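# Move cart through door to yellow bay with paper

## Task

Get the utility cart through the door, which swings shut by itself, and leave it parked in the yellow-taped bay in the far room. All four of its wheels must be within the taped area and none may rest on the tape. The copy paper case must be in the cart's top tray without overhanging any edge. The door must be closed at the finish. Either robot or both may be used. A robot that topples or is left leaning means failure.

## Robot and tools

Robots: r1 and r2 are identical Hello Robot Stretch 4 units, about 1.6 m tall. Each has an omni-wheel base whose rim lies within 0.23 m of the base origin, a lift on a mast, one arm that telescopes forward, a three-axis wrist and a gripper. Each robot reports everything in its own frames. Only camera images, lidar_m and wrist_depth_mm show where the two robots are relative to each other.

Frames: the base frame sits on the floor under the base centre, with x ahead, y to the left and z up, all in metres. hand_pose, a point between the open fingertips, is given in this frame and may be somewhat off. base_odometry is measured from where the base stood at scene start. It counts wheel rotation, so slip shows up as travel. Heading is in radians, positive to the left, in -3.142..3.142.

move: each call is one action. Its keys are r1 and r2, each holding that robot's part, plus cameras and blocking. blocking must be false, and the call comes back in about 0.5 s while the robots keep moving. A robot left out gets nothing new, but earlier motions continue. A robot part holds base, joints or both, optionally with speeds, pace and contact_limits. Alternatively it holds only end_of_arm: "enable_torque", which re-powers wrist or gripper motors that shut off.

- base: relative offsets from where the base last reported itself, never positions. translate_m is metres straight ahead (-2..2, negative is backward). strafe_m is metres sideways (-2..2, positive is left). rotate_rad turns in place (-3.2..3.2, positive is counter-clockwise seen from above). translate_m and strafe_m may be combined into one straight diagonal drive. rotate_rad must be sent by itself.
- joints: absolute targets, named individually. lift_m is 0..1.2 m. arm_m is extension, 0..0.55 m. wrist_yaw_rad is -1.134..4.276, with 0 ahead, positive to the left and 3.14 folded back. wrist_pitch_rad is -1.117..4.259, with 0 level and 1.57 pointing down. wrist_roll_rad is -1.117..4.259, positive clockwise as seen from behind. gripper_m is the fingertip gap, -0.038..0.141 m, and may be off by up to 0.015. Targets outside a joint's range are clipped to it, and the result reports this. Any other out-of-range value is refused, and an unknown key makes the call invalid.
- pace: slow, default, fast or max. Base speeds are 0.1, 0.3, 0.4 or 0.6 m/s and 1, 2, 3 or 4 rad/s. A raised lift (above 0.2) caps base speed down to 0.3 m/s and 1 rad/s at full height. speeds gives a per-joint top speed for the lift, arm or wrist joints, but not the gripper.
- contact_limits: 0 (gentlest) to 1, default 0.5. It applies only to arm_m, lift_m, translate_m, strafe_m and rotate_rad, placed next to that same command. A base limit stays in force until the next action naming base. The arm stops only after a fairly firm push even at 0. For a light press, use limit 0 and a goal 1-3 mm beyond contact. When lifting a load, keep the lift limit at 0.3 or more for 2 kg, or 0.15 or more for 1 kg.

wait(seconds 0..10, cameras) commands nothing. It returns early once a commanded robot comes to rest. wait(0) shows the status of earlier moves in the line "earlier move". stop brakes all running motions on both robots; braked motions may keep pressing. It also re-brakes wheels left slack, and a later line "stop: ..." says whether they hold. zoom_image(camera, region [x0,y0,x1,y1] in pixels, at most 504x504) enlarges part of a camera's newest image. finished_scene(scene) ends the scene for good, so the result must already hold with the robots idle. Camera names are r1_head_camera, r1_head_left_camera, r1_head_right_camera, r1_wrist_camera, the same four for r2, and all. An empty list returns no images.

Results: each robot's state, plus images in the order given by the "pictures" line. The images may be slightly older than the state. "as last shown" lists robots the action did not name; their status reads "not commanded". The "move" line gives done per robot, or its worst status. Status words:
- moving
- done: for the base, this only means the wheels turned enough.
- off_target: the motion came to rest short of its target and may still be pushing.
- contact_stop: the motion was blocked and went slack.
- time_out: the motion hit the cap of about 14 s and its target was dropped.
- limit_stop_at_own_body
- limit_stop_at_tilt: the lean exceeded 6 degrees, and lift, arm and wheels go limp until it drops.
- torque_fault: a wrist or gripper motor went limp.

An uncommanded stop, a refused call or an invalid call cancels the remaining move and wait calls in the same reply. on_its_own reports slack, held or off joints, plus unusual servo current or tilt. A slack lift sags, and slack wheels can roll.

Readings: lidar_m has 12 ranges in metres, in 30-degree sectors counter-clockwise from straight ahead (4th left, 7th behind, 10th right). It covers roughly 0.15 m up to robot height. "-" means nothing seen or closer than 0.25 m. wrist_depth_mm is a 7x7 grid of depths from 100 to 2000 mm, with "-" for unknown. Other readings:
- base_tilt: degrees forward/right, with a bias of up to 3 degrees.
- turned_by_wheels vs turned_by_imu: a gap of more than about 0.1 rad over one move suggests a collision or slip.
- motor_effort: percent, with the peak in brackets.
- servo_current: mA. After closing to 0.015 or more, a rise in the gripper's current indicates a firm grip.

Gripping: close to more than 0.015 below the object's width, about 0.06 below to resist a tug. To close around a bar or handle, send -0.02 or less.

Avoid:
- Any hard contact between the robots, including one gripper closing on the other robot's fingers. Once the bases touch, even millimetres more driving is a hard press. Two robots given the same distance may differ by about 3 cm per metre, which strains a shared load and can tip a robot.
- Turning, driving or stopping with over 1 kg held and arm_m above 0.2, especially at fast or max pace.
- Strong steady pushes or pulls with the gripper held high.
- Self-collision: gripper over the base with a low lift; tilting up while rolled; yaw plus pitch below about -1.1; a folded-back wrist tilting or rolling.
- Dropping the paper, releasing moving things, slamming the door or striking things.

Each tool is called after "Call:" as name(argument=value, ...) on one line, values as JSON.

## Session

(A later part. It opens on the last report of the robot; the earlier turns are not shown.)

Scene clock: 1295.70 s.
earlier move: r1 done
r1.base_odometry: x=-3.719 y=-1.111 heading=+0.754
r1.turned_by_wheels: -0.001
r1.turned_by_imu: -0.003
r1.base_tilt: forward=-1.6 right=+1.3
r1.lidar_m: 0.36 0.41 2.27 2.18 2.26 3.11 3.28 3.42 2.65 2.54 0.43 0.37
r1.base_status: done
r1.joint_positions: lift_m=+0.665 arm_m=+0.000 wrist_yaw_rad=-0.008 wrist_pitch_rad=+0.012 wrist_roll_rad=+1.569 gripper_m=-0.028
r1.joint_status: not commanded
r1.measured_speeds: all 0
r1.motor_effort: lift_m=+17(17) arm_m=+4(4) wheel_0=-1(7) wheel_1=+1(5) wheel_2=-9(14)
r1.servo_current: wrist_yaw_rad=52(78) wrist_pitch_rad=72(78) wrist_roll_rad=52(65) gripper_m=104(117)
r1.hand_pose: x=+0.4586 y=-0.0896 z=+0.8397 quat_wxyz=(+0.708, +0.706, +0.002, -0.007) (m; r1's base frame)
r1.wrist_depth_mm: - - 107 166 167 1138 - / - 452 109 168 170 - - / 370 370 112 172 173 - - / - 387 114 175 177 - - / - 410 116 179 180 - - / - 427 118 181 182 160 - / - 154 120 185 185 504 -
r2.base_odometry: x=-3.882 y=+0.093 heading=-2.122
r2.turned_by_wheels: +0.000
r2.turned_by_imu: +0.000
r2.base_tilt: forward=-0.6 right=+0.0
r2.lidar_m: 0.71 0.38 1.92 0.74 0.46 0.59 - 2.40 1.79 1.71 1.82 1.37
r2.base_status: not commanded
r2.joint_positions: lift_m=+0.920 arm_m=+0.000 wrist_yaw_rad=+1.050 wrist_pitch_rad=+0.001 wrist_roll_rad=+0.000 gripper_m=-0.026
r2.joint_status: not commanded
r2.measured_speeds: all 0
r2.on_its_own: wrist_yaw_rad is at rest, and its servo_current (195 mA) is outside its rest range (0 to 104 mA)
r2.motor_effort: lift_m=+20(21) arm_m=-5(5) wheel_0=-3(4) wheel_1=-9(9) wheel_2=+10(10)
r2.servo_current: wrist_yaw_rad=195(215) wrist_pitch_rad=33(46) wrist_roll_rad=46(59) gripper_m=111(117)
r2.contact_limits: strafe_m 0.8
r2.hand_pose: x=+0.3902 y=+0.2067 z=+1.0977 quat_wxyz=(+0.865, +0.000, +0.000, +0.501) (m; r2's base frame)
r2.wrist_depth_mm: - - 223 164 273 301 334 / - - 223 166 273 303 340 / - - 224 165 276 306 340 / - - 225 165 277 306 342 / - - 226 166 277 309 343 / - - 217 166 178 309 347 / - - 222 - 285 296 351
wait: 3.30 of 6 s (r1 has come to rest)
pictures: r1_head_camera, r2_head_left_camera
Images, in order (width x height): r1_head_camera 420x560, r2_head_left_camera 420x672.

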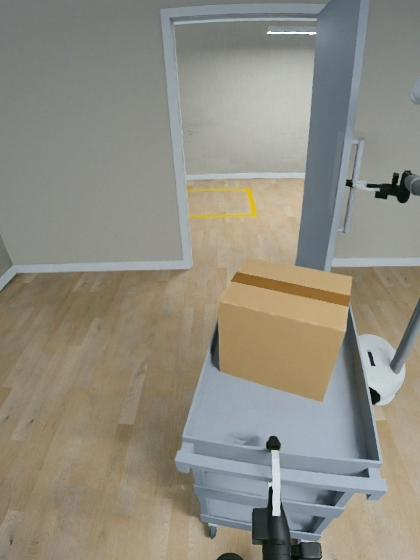

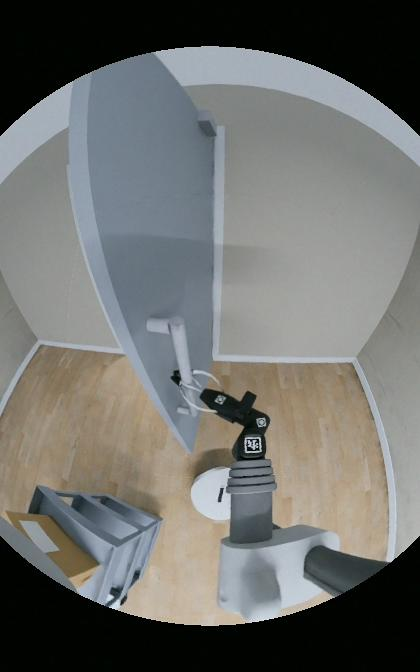

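Call:
move(blocking=false, r1={"base": {"strafe_m": -0.08}, "pace": "slow"}, cameras=[])

Call:
wait(seconds=6, cameras=[])

Call:
move(blocking=false, r1={"joints": {"gripper_m": 0.11}}, cameras=[])

Call:
wait(seconds=4, cameras=[])

Call:
move(blocking=false, r1={"base": {"strafe_m": -0.035}, "pace": "slow"}, cameras=[])

Call:
wait(seconds=4, cameras=["r1_head_camera"])

Scene clock: 1306.50 s.
move: r1 moving
r1.base_odometry: x=-3.709 y=-1.121 heading=+0.754
r1.turned_by_wheels: +0.000
r1.turned_by_imu: +0.000
r1.base_tilt: forward=-1.6 right=+1.2
r1.lidar_m: 0.35 0.41 2.28 2.18 2.30 3.14 3.31 3.39 2.63 2.53 0.44 0.36
r1.base_status: strafe_m moving
r1.joint_positions: lift_m=+0.665 arm_m=+0.000 wrist_yaw_rad=-0.006 wrist_pitch_rad=+0.012 wrist_roll_rad=+1.569 gripper_m=-0.028
r1.joint_status: not commanded
r1.measured_speeds: translate_m=+0.000 strafe_m=-0.055 rotate_rad=+0.002 lift_m=+0.000 arm_m=+0.000 wrist_yaw_rad=+0.032 wrist_pitch_rad=+0.000 wrist_roll_rad=+0.000
r1.motor_effort: lift_m=+17(17) arm_m=+4(4) wheel_0=+9(9) wheel_1=-5(6) wheel_2=-4(8)
r1.servo_current: wrist_yaw_rad=72(85) wrist_pitch_rad=78(78) wrist_roll_rad=39(65) gripper_m=104(111)
r1.hand_pose: x=+0.4587 y=-0.0893 z=+0.8397 quat_wxyz=(+0.708, +0.706, +0.002, -0.007) (m; r1's base frame)
r1.wrist_depth_mm: - - 106 164 165 1618 - / - 436 108 167 169 - - / 373 368 111 172 173 - - / - 387 113 175 176 - - / - 404 115 178 179 - - / - 427 118 182 183 159 - / - 155 120 185 186 480 -
r2.base_odometry: x=-3.882 y=+0.093 heading=-2.122
r2.turned_by_wheels: +0.000
r2.turned_by_imu: +0.000
r2.base_tilt: forward=-0.6 right=+0.1
r2.lidar_m: 0.73 0.38 1.94 0.74 0.43 0.57 - 2.40 1.78 1.72 1.82 1.34
r2.base_status: not commanded
r2.joint_positions: lift_m=+0.920 arm_m=+0.000 wrist_yaw_rad=+1.050 wrist_pitch_rad=+0.001 wrist_roll_rad=+0.000 gripper_m=-0.026
r2.joint_status: not commanded
r2.measured_speeds: all 0
r2.motor_effort: lift_m=+20(21) arm_m=-4(5) wheel_0=-3(4) wheel_1=-9(9) wheel_2=+10(10)
r2.servo_current: wrist_yaw_rad=202(208) wrist_pitch_rad=39(46) wrist_roll_rad=46(52) gripper_m=104(117)
r2.contact_limits: strafe_m 0.8
r2.hand_pose: x=+0.3902 y=+0.2067 z=+1.0977 quat_wxyz=(+0.865, +0.000, +0.000, +0.501) (m; r2's base frame)
r2.wrist_depth_mm: - - 223 164 272 303 334 / - - 223 166 274 303 342 / - - 224 165 276 304 342 / - - 226 166 276 306 343 / - - 226 166 278 306 343 / - - 218 167 178 310 347 / - - 222 - 285 296 349
pictures: none
No camera images: "cameras" was empty.

Scene clock: 1307.93 s.
earlier move: r1 done
r1.base_odometry: x=-3.664 y=-1.169 heading=+0.754
r1.turned_by_wheels: +0.000
r1.turned_by_imu: +0.000
r1.base_tilt: forward=-1.6 right=+1.3
r1.lidar_m: 0.35 0.37 2.34 2.24 2.38 3.25 3.29 3.39 2.56 2.46 2.59 0.36
r1.base_status: done
r1.joint_positions: lift_m=+0.665 arm_m=+0.000 wrist_yaw_rad=+0.000 wrist_pitch_rad=+0.012 wrist_roll_rad=+1.569 gripper_m=-0.028
r1.joint_status: not commanded
r1.measured_speeds: all 0
r1.motor_effort: lift_m=+17(17) arm_m=-4(4) wheel_0=+5(12) wheel_1=-2(7) wheel_2=+1(8)
r1.servo_current: wrist_yaw_rad=46(85) wrist_pitch_rad=65(78) wrist_roll_rad=46(65) gripper_m=104(111)
r1.hand_pose: x=+0.4593 y=-0.0874 z=+0.8397 quat_wxyz=(+0.708, +0.706, +0.004, -0.004) (m; r1's base frame)
r1.wrist_depth_mm: - - 109 168 169 1576 - / - 1281 111 170 172 - - / 370 368 113 173 175 - - / - 387 115 176 178 - - / - 407 117 179 180 - - / - 421 119 181 183 167 - / - 155 121 184 185 163 -
r2.base_odometry: x=-3.882 y=+0.093 heading=-2.122
r2.turned_by_wheels: +0.000
r2.turned_by_imu: +0.000
r2.base_tilt: forward=-0.6 right=+0.0
r2.lidar_m: 0.74 0.38 1.92 0.71 0.43 0.55 - 2.42 1.77 1.72 1.81 1.35
r2.base_status: not commanded
r2.joint_positions: lift_m=+0.920 arm_m=+0.000 wrist_yaw_rad=+1.050 wrist_pitch_rad=+0.001 wrist_roll_rad=+0.000 gripper_m=-0.026
r2.joint_status: not commanded
r2.measured_speeds: all 0
r2.on_its_own: wrist_yaw_rad is at rest, and its servo_current (208 mA) is outside its rest range (0 to 104 mA)
r2.motor_effort: lift_m=+20(21) arm_m=-4(5) wheel_0=-4(4) wheel_1=-9(9) wheel_2=+10(10)
r2.servo_current: wrist_yaw_rad=208(215) wrist_pitch_rad=39(46) wrist_roll_rad=52(59) gripper_m=111(117)
r2.contact_limits: strafe_m 0.8
r2.hand_pose: x=+0.3902 y=+0.2067 z=+1.0977 quat_wxyz=(+0.865, +0.000, +0.000, +0.501) (m; r2's base frame)
r2.wrist_depth_mm: - - 222 164 272 303 332 / - - 224 166 273 303 342 / - - 224 165 276 304 342 / - - 224 166 276 306 343 / - - 226 166 278 307 343 / - - 218 167 178 310 347 / - - 222 - 286 296 351
wait: 1.43 of 6 s (r1 has come to rest)
pictures: none
No camera images: "cameras" was empty.

Scene clock: 1308.43 s.
move: r1 moving
r1.base_odometry: x=-3.664 y=-1.169 heading=+0.754
r1.turned_by_wheels: +0.000
r1.turned_by_imu: +0.000
r1.base_tilt: forward=-1.6 right=+1.3
r1.lidar_m: 0.34 0.39 2.34 2.25 2.37 3.25 3.29 3.42 2.58 2.46 2.53 0.39
r1.base_status: not commanded
r1.joint_positions: lift_m=+0.665 arm_m=+0.000 wrist_yaw_rad=+0.000 wrist_pitch_rad=+0.012 wrist_roll_rad=+1.569 gripper_m=-0.003
r1.joint_status: gripper_m moving
r1.measured_speeds: all 0
r1.motor_effort: lift_m=+17(17) arm_m=-3(4) wheel_0=+4(5) wheel_1=-2(2) wheel_2=+1(1)
r1.servo_current: wrist_yaw_rad=46(65) wrist_pitch_rad=72(72) wrist_roll_rad=46(78) gripper_m=39(111)
r1.hand_pose: x=+0.4592 y=-0.0874 z=+0.8397 quat_wxyz=(+0.708, +0.706, +0.004, -0.004) (m; r1's base frame)
r1.wrist_depth_mm: - - 114 173 174 1576 - / - - 116 175 176 - - / 375 370 117 178 179 - - / - 387 119 180 181 - - / - 413 121 183 184 - - / - 430 122 186 188 167 - / - 158 123 188 189 169 -
r2.base_odometry: x=-3.882 y=+0.093 heading=-2.122
r2.turned_by_wheels: +0.000
r2.turned_by_imu: +0.000
r2.base_tilt: forward=-0.6 right=+0.0
r2.lidar_m: 0.72 0.35 1.95 0.74 0.40 0.56 - 2.42 1.79 1.72 1.82 1.35
r2.base_status: not commanded
r2.joint_positions: lift_m=+0.920 arm_m=+0.000 wrist_yaw_rad=+1.050 wrist_pitch_rad=+0.001 wrist_roll_rad=+0.000 gripper_m=-0.026
r2.joint_status: not commanded
r2.measured_speeds: all 0
r2.motor_effort: lift_m=+20(21) arm_m=-5(5) wheel_0=-4(4) wheel_1=-9(9) wheel_2=+9(10)
r2.servo_current: wrist_yaw_rad=202(208) wrist_pitch_rad=39(46) wrist_roll_rad=59(59) gripper_m=111(117)
r2.contact_limits: strafe_m 0.8
r2.hand_pose: x=+0.3902 y=+0.2067 z=+1.0977 quat_wxyz=(+0.865, +0.000, +0.000, +0.501) (m; r2's base frame)
r2.wrist_depth_mm: - - 223 164 273 303 334 / - - 224 166 273 304 340 / - - 224 165 276 303 342 / - - 224 166 277 306 342 / - - 226 166 277 307 345 / - - 219 167 178 309 345 / - - 222 - 285 296 351
pictures: none
No camera images: "cameras" was empty.

Scene clock: 1310.03 s.
earlier move: r1 done
r1.base_odometry: x=-3.664 y=-1.169 heading=+0.754
r1.turned_by_wheels: +0.000
r1.turned_by_imu: -0.001
r1.base_tilt: forward=-1.6 right=+1.3
r1.lidar_m: 0.35 0.42 2.34 2.25 2.37 3.25 3.30 3.40 2.59 2.47 2.58 0.42
r1.base_status: not commanded
r1.joint_positions: lift_m=+0.665 arm_m=+0.000 wrist_yaw_rad=-0.001 wrist_pitch_rad=+0.004 wrist_roll_rad=+1.569 gripper_m=+0.110
r1.joint_status: all done
r1.measured_speeds: all 0
r1.motor_effort: lift_m=+17(17) arm_m=+4(4) wheel_0=+2(5) wheel_1=-1(2) wheel_2=-3(3)
r1.servo_current: wrist_yaw_rad=46(65) wrist_pitch_rad=39(78) wrist_roll_rad=52(78) gripper_m=46(111)
r1.hand_pose: x=+0.4592 y=-0.0878 z=+0.8421 quat_wxyz=(+0.708, +0.706, +0.001, -0.002) (m; r1's base frame)
r1.wrist_depth_mm: - - - 206 208 1708 - / - - - 208 209 1863 - / - 407 407 209 210 - - / - 418 418 211 212 - - / - 439 442 212 214 - - / - 215 452 214 211 - - / - 477 477 151 216 1708 -
r2.base_odometry: x=-3.882 y=+0.093 heading=-2.122
r2.turned_by_wheels: +0.000
r2.turned_by_imu: +0.000
r2.base_tilt: forward=-0.5 right=+0.1
r2.lidar_m: 0.72 0.37 1.93 0.66 0.39 0.56 - 2.41 1.80 1.71 1.82 1.36
r2.base_status: not commanded
r2.joint_positions: lift_m=+0.920 arm_m=+0.000 wrist_yaw_rad=+1.050 wrist_pitch_rad=+0.001 wrist_roll_rad=+0.000 gripper_m=-0.026
r2.joint_status: not commanded
r2.measured_speeds: all 0
r2.on_its_own: wrist_yaw_rad is at rest, and its servo_current (189 mA) is outside its rest range (0 to 104 mA)
r2.motor_effort: lift_m=+20(21) arm_m=-5(5) wheel_0=-4(4) wheel_1=-9(9) wheel_2=+10(10)
r2.servo_current: wrist_yaw_rad=189(215) wrist_pitch_rad=39(46) wrist_roll_rad=39(59) gripper_m=111(117)
r2.contact_limits: strafe_m 0.8
r2.hand_pose: x=+0.3902 y=+0.2067 z=+1.0977 quat_wxyz=(+0.865, +0.000, +0.000, +0.501) (m; r2's base frame)
r2.wrist_depth_mm: - - 222 164 272 303 334 / - - 222 166 273 304 340 / - - 224 165 274 304 342 / - - 224 166 277 304 343 / - - 226 166 278 309 345 / - - 219 167 177 309 347 / - - 221 - 285 296 351
wait: 1.60 of 4 s (r1 has come to rest)
pictures: none
No camera images: "cameras" was empty.

Scene clock: 1310.53 s.
move: r1 moving
r1.base_odometry: x=-3.654 y=-1.180 heading=+0.754
r1.turned_by_wheels: +0.000
r1.turned_by_imu: +0.000
r1.base_tilt: forward=-1.6 right=+1.3
r1.lidar_m: 0.38 0.40 2.34 2.28 2.38 3.29 3.27 3.37 2.58 2.46 2.56 0.40
r1.base_status: strafe_m moving
r1.joint_positions: lift_m=+0.665 arm_m=+0.000 wrist_yaw_rad=-0.001 wrist_pitch_rad=+0.004 wrist_roll_rad=+1.569 gripper_m=+0.110
r1.joint_status: not commanded
r1.measured_speeds: translate_m=+0.000 strafe_m=-0.058 rotate_rad=+0.001 lift_m=+0.000 arm_m=+0.000 wrist_yaw_rad=+0.000 wrist_pitch_rad=+0.000 wrist_roll_rad=+0.000
r1.motor_effort: lift_m=+17(17) arm_m=+4(4) wheel_0=+10(10) wheel_1=-3(7) wheel_2=-1(4)
r1.servo_current: wrist_yaw_rad=33(65) wrist_pitch_rad=46(52) wrist_roll_rad=52(65) gripper_m=46(46)
r1.hand_pose: x=+0.4592 y=-0.0878 z=+0.8421 quat_wxyz=(+0.708, +0.706, +0.001, -0.002) (m; r1's base frame)
r1.wrist_depth_mm: - - - 203 203 1661 - / - - - 204 206 1863 - / - 404 410 206 207 - - / - 415 415 208 210 - - / - 433 430 211 211 - - / - 211 452 213 211 - - / - 484 477 152 215 1708 -
r2.base_odometry: x=-3.882 y=+0.093 heading=-2.122
r2.turned_by_wheels: +0.000
r2.turned_by_imu: +0.000
r2.base_tilt: forward=-0.6 right=+0.0
r2.lidar_m: 0.71 0.37 1.92 0.63 0.41 0.56 - 2.39 1.80 1.73 1.81 1.37
r2.base_status: not commanded
r2.joint_positions: lift_m=+0.920 arm_m=+0.000 wrist_yaw_rad=+1.050 wrist_pitch_rad=+0.001 wrist_roll_rad=+0.000 gripper_m=-0.026
r2.joint_status: not commanded
r2.measured_speeds: all 0
r2.motor_effort: lift_m=+20(21) arm_m=-4(5) wheel_0=-4(4) wheel_1=-8(9) wheel_2=+10(10)
r2.servo_current: wrist_yaw_rad=195(202) wrist_pitch_rad=39(46) wrist_roll_rad=46(52) gripper_m=111(111)
r2.contact_limits: strafe_m 0.8
r2.hand_pose: x=+0.3902 y=+0.2067 z=+1.0977 quat_wxyz=(+0.865, +0.000, +0.000, +0.501) (m; r2's base frame)
r2.wrist_depth_mm: - - 222 165 272 303 332 / - - 223 166 273 303 342 / - - 225 165 276 304 342 / - - 225 165 276 306 343 / - - 225 166 277 306 345 / - - 217 167 178 309 347 / - - 222 - 287 294 351
pictures: none
No camera images: "cameras" was empty.

Scene clock: 1311.43 s.
earlier move: r1 done
r1.base_odometry: x=-3.641 y=-1.194 heading=+0.754
r1.turned_by_wheels: +0.000
r1.turned_by_imu: +0.000
r1.base_tilt: forward=-1.6 right=+1.3
r1.lidar_m: 0.39 0.41 2.37 2.28 2.39 3.27 3.30 3.43 2.51 2.45 2.55 0.40
r1.base_status: done
r1.joint_positions: lift_m=+0.665 arm_m=+0.000 wrist_yaw_rad=-0.001 wrist_pitch_rad=+0.004 wrist_roll_rad=+1.569 gripper_m=+0.110
r1.joint_status: not commanded
r1.measured_speeds: all 0
r1.motor_effort: lift_m=+17(17) arm_m=+4(4) wheel_0=+5(10) wheel_1=-2(7) wheel_2=-1(4)
r1.servo_current: wrist_yaw_rad=39(65) wrist_pitch_rad=39(59) wrist_roll_rad=39(65) gripper_m=46(46)
r1.hand_pose: x=+0.4592 y=-0.0878 z=+0.8422 quat_wxyz=(+0.708, +0.706, +0.001, -0.002) (m; r1's base frame)
r1.wrist_depth_mm: - - - 199 200 1661 - / - - - 201 202 - - / - 404 399 205 206 - - / - 415 418 207 208 - - / - 439 430 209 211 - - / - 211 452 213 211 - - / - 480 480 152 216 1863 -
r2.base_odometry: x=-3.882 y=+0.093 heading=-2.122
r2.turned_by_wheels: +0.000
r2.turned_by_imu: +0.000
r2.base_tilt: forward=-0.6 right=+0.0
r2.lidar_m: 0.72 0.38 1.96 0.64 0.39 0.56 - 2.37 1.79 1.71 1.79 1.38
r2.base_status: not commanded
r2.joint_positions: lift_m=+0.920 arm_m=+0.000 wrist_yaw_rad=+1.050 wrist_pitch_rad=+0.001 wrist_roll_rad=+0.000 gripper_m=-0.026
r2.joint_status: not commanded
r2.measured_speeds: all 0
r2.on_its_own: wrist_yaw_rad is at rest, and its servo_current (202 mA) is outside its rest range (0 to 104 mA)
r2.motor_effort: lift_m=+20(21) arm_m=-4(5) wheel_0=-4(4) wheel_1=-9(9) wheel_2=+10(10)
r2.servo_current: wrist_yaw_rad=202(208) wrist_pitch_rad=39(46) wrist_roll_rad=46(65) gripper_m=111(117)
r2.contact_limits: strafe_m 0.8
r2.hand_pose: x=+0.3902 y=+0.2067 z=+1.0977 quat_wxyz=(+0.865, +0.000, +0.000, +0.501) (m; r2's base frame)
r2.wrist_depth_mm: - - 222 164 272 301 334 / - - 222 166 273 303 340 / - - 223 165 276 304 343 / - - 225 166 277 307 342 / - - 226 166 279 307 345 / - - 217 167 178 309 345 / - - 222 - 285 297 351
wait: 0.90 of 4 s (r1 has come to rest)
pictures: r1_head_camera
Images, in order (width x height): r1_head_camera 420x560.

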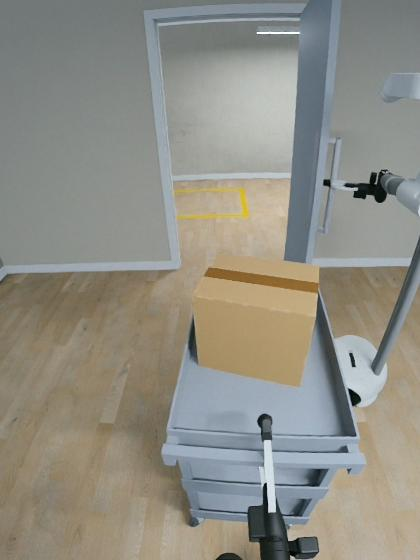

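Call:
move(blocking=false, r1={"base": {"translate_m": 0.02}, "pace": "slow"}, cameras=[])

Call:
wait(seconds=4, cameras=[])

Call:
move(blocking=false, r1={"joints": {"gripper_m": -0.03}}, cameras=[])

Call:
wait(seconds=4, cameras=["r1_head_camera"])

Call:
move(blocking=false, r1={"base": {"rotate_rad": 0.1}, "pace": "slow"}, cameras=[])

Call:
wait(seconds=6, cameras=["r1_head_camera","r2_head_left_camera"])

Scene clock: 1323.20 s.
move: r1 moving
r1.base_odometry: x=-3.632 y=-1.186 heading=+0.754
r1.turned_by_wheels: +0.000
r1.turned_by_imu: +0.000
r1.base_tilt: forward=-1.6 right=+1.3
r1.lidar_m: 0.38 0.40 2.38 2.30 2.38 3.31 3.30 3.41 2.54 2.44 2.51 0.40
r1.base_status: translate_m moving
r1.joint_positions: lift_m=+0.665 arm_m=+0.000 wrist_yaw_rad=-0.001 wrist_pitch_rad=+0.004 wrist_roll_rad=+1.569 gripper_m=+0.110
r1.joint_status: not commanded
r1.measured_speeds: translate_m=+0.042 strafe_m=-0.001 rotate_rad=-0.006 lift_m=+0.000 arm_m=+0.000 wrist_yaw_rad=+0.000 wrist_pitch_rad=+0.000 wrist_roll_rad=+0.000
r1.motor_effort: lift_m=+17(17) arm_m=+4(4) wheel_0=+6(10) wheel_1=+4(6) wheel_2=-7(8)
r1.servo_current: wrist_yaw_rad=59(59) wrist_pitch_rad=46(52) wrist_roll_rad=46(59) gripper_m=46(46)
r1.hand_pose: x=+0.4592 y=-0.0878 z=+0.8422 quat_wxyz=(+0.708, +0.706, +0.001, -0.002) (m; r1's base frame)
r1.wrist_depth_mm: - - - 202 202 1618 917 / - - - 203 204 1808 - / - 399 399 205 206 - - / - 407 407 205 206 - - / - 424 424 207 208 - - / - 209 439 208 209 - - / - 462 459 146 211 - -
r2.base_odometry: x=-3.882 y=+0.093 heading=-2.122
r2.turned_by_wheels: +0.000
r2.turned_by_imu: +0.000
r2.base_tilt: forward=-0.6 right=+0.1
r2.lidar_m: 0.76 0.37 1.93 0.63 0.40 0.57 - 2.39 1.77 1.73 1.80 1.37
r2.base_status: not commanded
r2.joint_positions: lift_m=+0.920 arm_m=+0.000 wrist_yaw_rad=+1.050 wrist_pitch_rad=+0.001 wrist_roll_rad=+0.000 gripper_m=-0.026
r2.joint_status: not commanded
r2.measured_speeds: all 0
r2.motor_effort: lift_m=+21(21) arm_m=-4(5) wheel_0=-4(4) wheel_1=-9(9) wheel_2=+10(10)
r2.servo_current: wrist_yaw_rad=195(215) wrist_pitch_rad=39(39) wrist_roll_rad=52(65) gripper_m=104(117)
r2.contact_limits: strafe_m 0.8
r2.hand_pose: x=+0.3902 y=+0.2067 z=+1.0977 quat_wxyz=(+0.865, +0.000, +0.000, +0.501) (m; r2's base frame)
r2.wrist_depth_mm: - - 224 164 273 301 332 / - - 223 166 273 303 340 / - - 224 165 276 306 342 / - - 224 166 276 307 342 / - - 225 166 279 307 345 / - - 218 167 178 310 347 / - - 222 - 286 296 351
pictures: none
No camera images: "cameras" was empty.

Scene clock: 1323.87 s.
earlier move: r1 done
r1.base_odometry: x=-3.626 y=-1.181 heading=+0.754
r1.turned_by_wheels: +0.000
r1.turned_by_imu: -0.001
r1.base_tilt: forward=-1.6 right=+1.3
r1.lidar_m: 0.38 0.38 2.39 2.29 2.37 3.30 3.33 3.43 2.55 2.44 2.52 0.39
r1.base_status: done
r1.joint_positions: lift_m=+0.665 arm_m=+0.000 wrist_yaw_rad=-0.001 wrist_pitch_rad=+0.004 wrist_roll_rad=+1.569 gripper_m=+0.110
r1.joint_status: not commanded
r1.measured_speeds: all 0
r1.motor_effort: lift_m=+17(17) arm_m=+4(4) wheel_0=+1(10) wheel_1=+2(6) wheel_2=-5(8)
r1.servo_current: wrist_yaw_rad=52(72) wrist_pitch_rad=39(52) wrist_roll_rad=39(59) gripper_m=39(52)
r1.hand_pose: x=+0.4592 y=-0.0878 z=+0.8422 quat_wxyz=(+0.708, +0.706, +0.001, -0.002) (m; r1's base frame)
r1.wrist_depth_mm: - - - 202 203 1708 917 / - - - 203 204 1708 - / - 402 402 204 205 - - / - 410 410 205 206 - - / - 424 427 206 208 - - / - 209 436 208 207 - - / - 462 459 147 209 - -
r2.base_odometry: x=-3.882 y=+0.093 heading=-2.122
r2.turned_by_wheels: +0.000
r2.turned_by_imu: +0.000
r2.base_tilt: forward=-0.6 right=+0.0
r2.lidar_m: 0.72 0.37 1.91 0.55 0.40 0.53 - 2.41 1.78 1.73 1.81 1.37
r2.base_status: not commanded
r2.joint_positions: lift_m=+0.920 arm_m=+0.000 wrist_yaw_rad=+1.050 wrist_pitch_rad=+0.001 wrist_roll_rad=+0.000 gripper_m=-0.026
r2.joint_status: not commanded
r2.measured_speeds: all 0
r2.on_its_own: wrist_yaw_rad is at rest, and its servo_current (202 mA) is outside its rest range (0 to 104 mA)
r2.motor_effort: lift_m=+20(21) arm_m=-5(5) wheel_0=-4(4) wheel_1=-9(9) wheel_2=+10(10)
r2.servo_current: wrist_yaw_rad=202(215) wrist_pitch_rad=39(46) wrist_roll_rad=46(65) gripper_m=117(117)
r2.contact_limits: strafe_m 0.8
r2.hand_pose: x=+0.3902 y=+0.2067 z=+1.0977 quat_wxyz=(+0.865, +0.000, +0.000, +0.501) (m; r2's base frame)
r2.wrist_depth_mm: - - 222 164 272 303 332 / - - 223 166 273 304 342 / - - 224 165 274 304 340 / - - 224 166 277 306 343 / - - 227 166 279 307 343 / - - 218 167 178 310 347 / - - 222 - 285 297 353
wait: 0.67 of 4 s (r1 has come to rest)
pictures: none
No camera images: "cameras" was empty.

Scene clock: 1324.37 s.
move: r1 moving
r1.base_odometry: x=-3.626 y=-1.181 heading=+0.754
r1.turned_by_wheels: +0.000
r1.turned_by_imu: +0.000
r1.base_tilt: forward=-1.6 right=+1.2
r1.lidar_m: 0.36 0.40 2.35 2.28 2.40 3.31 3.31 3.40 2.53 2.43 2.53 0.41
r1.base_status: not commanded
r1.joint_positions: lift_m=+0.665 arm_m=+0.000 wrist_yaw_rad=-0.001 wrist_pitch_rad=+0.004 wrist_roll_rad=+1.569 gripper_m=+0.095
r1.joint_status: gripper_m moving
r1.measured_speeds: translate_m=+0.000 strafe_m=+0.000 rotate_rad=+0.000 lift_m=+0.000 arm_m=+0.000 wrist_yaw_rad=+0.000 wrist_pitch_rad=+0.001 wrist_roll_rad=+0.000
r1.motor_effort: lift_m=+17(17) arm_m=+4(4) wheel_0=+1(1) wheel_1=+2(2) wheel_2=-5(5)
r1.servo_current: wrist_yaw_rad=65(65) wrist_pitch_rad=46(52) wrist_roll_rad=72(72) gripper_m=130(130)
r1.hand_pose: x=+0.4592 y=-0.0878 z=+0.8422 quat_wxyz=(+0.708, +0.706, +0.001, -0.002) (m; r1's base frame)
r1.wrist_depth_mm: - - - 202 202 1661 931 / - - - 203 203 1756 - / - 402 402 204 205 - - / - 407 407 205 206 - - / - 424 424 206 207 - - / - 433 210 208 207 - - / - 462 459 147 210 1921 -
r2.base_odometry: x=-3.882 y=+0.093 heading=-2.122
r2.turned_by_wheels: +0.000
r2.turned_by_imu: +0.000
r2.base_tilt: forward=-0.6 right=+0.1
r2.lidar_m: 0.75 0.39 1.94 0.59 0.40 0.52 - 2.41 1.80 1.72 1.81 1.36
r2.base_status: not commanded
r2.joint_positions: lift_m=+0.920 arm_m=+0.000 wrist_yaw_rad=+1.050 wrist_pitch_rad=+0.001 wrist_roll_rad=+0.000 gripper_m=-0.026
r2.joint_status: not commanded
r2.measured_speeds: all 0
r2.motor_effort: lift_m=+20(21) arm_m=-4(5) wheel_0=-3(4) wheel_1=-9(9) wheel_2=+10(10)
r2.servo_current: wrist_yaw_rad=189(208) wrist_pitch_rad=46(46) wrist_roll_rad=52(52) gripper_m=117(117)
r2.contact_limits: strafe_m 0.8
r2.hand_pose: x=+0.3902 y=+0.2067 z=+1.0977 quat_wxyz=(+0.865, +0.000, +0.000, +0.501) (m; r2's base frame)
r2.wrist_depth_mm: - - 223 164 272 303 332 / - - 222 166 273 304 340 / - - 223 165 276 303 342 / - - 225 166 277 307 343 / - - 226 166 277 309 347 / - - 218 167 178 310 349 / - - 221 - 286 296 349
pictures: none
No camera images: "cameras" was empty.

Scene clock: 1326.00 s.
earlier move: r1 done
r1.base_odometry: x=-3.626 y=-1.181 heading=+0.754
r1.turned_by_wheels: +0.000
r1.turned_by_imu: +0.000
r1.base_tilt: forward=-1.6 right=+1.3
r1.lidar_m: 0.37 0.39 2.40 2.28 2.40 3.29 3.32 3.43 2.52 2.44 2.52 0.40
r1.base_status: not commanded
r1.joint_positions: lift_m=+0.665 arm_m=+0.000 wrist_yaw_rad=-0.001 wrist_pitch_rad=+0.012 wrist_roll_rad=+1.569 gripper_m=-0.028
r1.joint_status: all done
r1.measured_speeds: all 0
r1.motor_effort: lift_m=+17(17) arm_m=-4(4) wheel_0=+0(1) wheel_1=+1(2) wheel_2=+1(5)
r1.servo_current: wrist_yaw_rad=59(65) wrist_pitch_rad=65(72) wrist_roll_rad=39(78) gripper_m=143(345)
r1.hand_pose: x=+0.4592 y=-0.0878 z=+0.8399 quat_wxyz=(+0.708, +0.706, +0.004, -0.005) (m; r1's base frame)
r1.wrist_depth_mm: - - - 196 198 1661 - / - - - 198 200 1808 - / - 394 392 201 201 - - / - 402 404 202 204 - - / - 418 418 204 204 - - / - 427 177 204 191 162 - / - 167 174 205 206 163 -
r2.base_odometry: x=-3.882 y=+0.093 heading=-2.122
r2.turned_by_wheels: +0.000
r2.turned_by_imu: +0.000
r2.base_tilt: forward=-0.6 right=+0.0
r2.lidar_m: 0.74 0.38 1.95 0.61 0.40 0.56 - 2.37 1.80 1.71 1.79 1.36
r2.base_status: not commanded
r2.joint_positions: lift_m=+0.920 arm_m=+0.000 wrist_yaw_rad=+1.050 wrist_pitch_rad=+0.001 wrist_roll_rad=+0.000 gripper_m=-0.026
r2.joint_status: not commanded
r2.measured_speeds: all 0
r2.on_its_own: wrist_yaw_rad is at rest, and its servo_current (195 mA) is outside its rest range (0 to 104 mA)
r2.motor_effort: lift_m=+20(21) arm_m=-4(5) wheel_0=-4(4) wheel_1=-9(9) wheel_2=+10(10)
r2.servo_current: wrist_yaw_rad=195(208) wrist_pitch_rad=39(46) wrist_roll_rad=39(59) gripper_m=111(117)
r2.contact_limits: strafe_m 0.8
r2.hand_pose: x=+0.3902 y=+0.2067 z=+1.0977 quat_wxyz=(+0.865, +0.000, +0.000, +0.501) (m; r2's base frame)
r2.wrist_depth_mm: - - 223 165 272 301 332 / - - 223 166 272 304 340 / - - 224 165 274 306 342 / - - 225 165 276 306 343 / - - 226 166 277 307 342 / - - 219 167 178 310 347 / - - 221 - 285 297 351
wait: 1.63 of 4 s (r1 has come to rest)
pictures: r1_head_camera
Images, in order (width x height): r1_head_camera 420x560.

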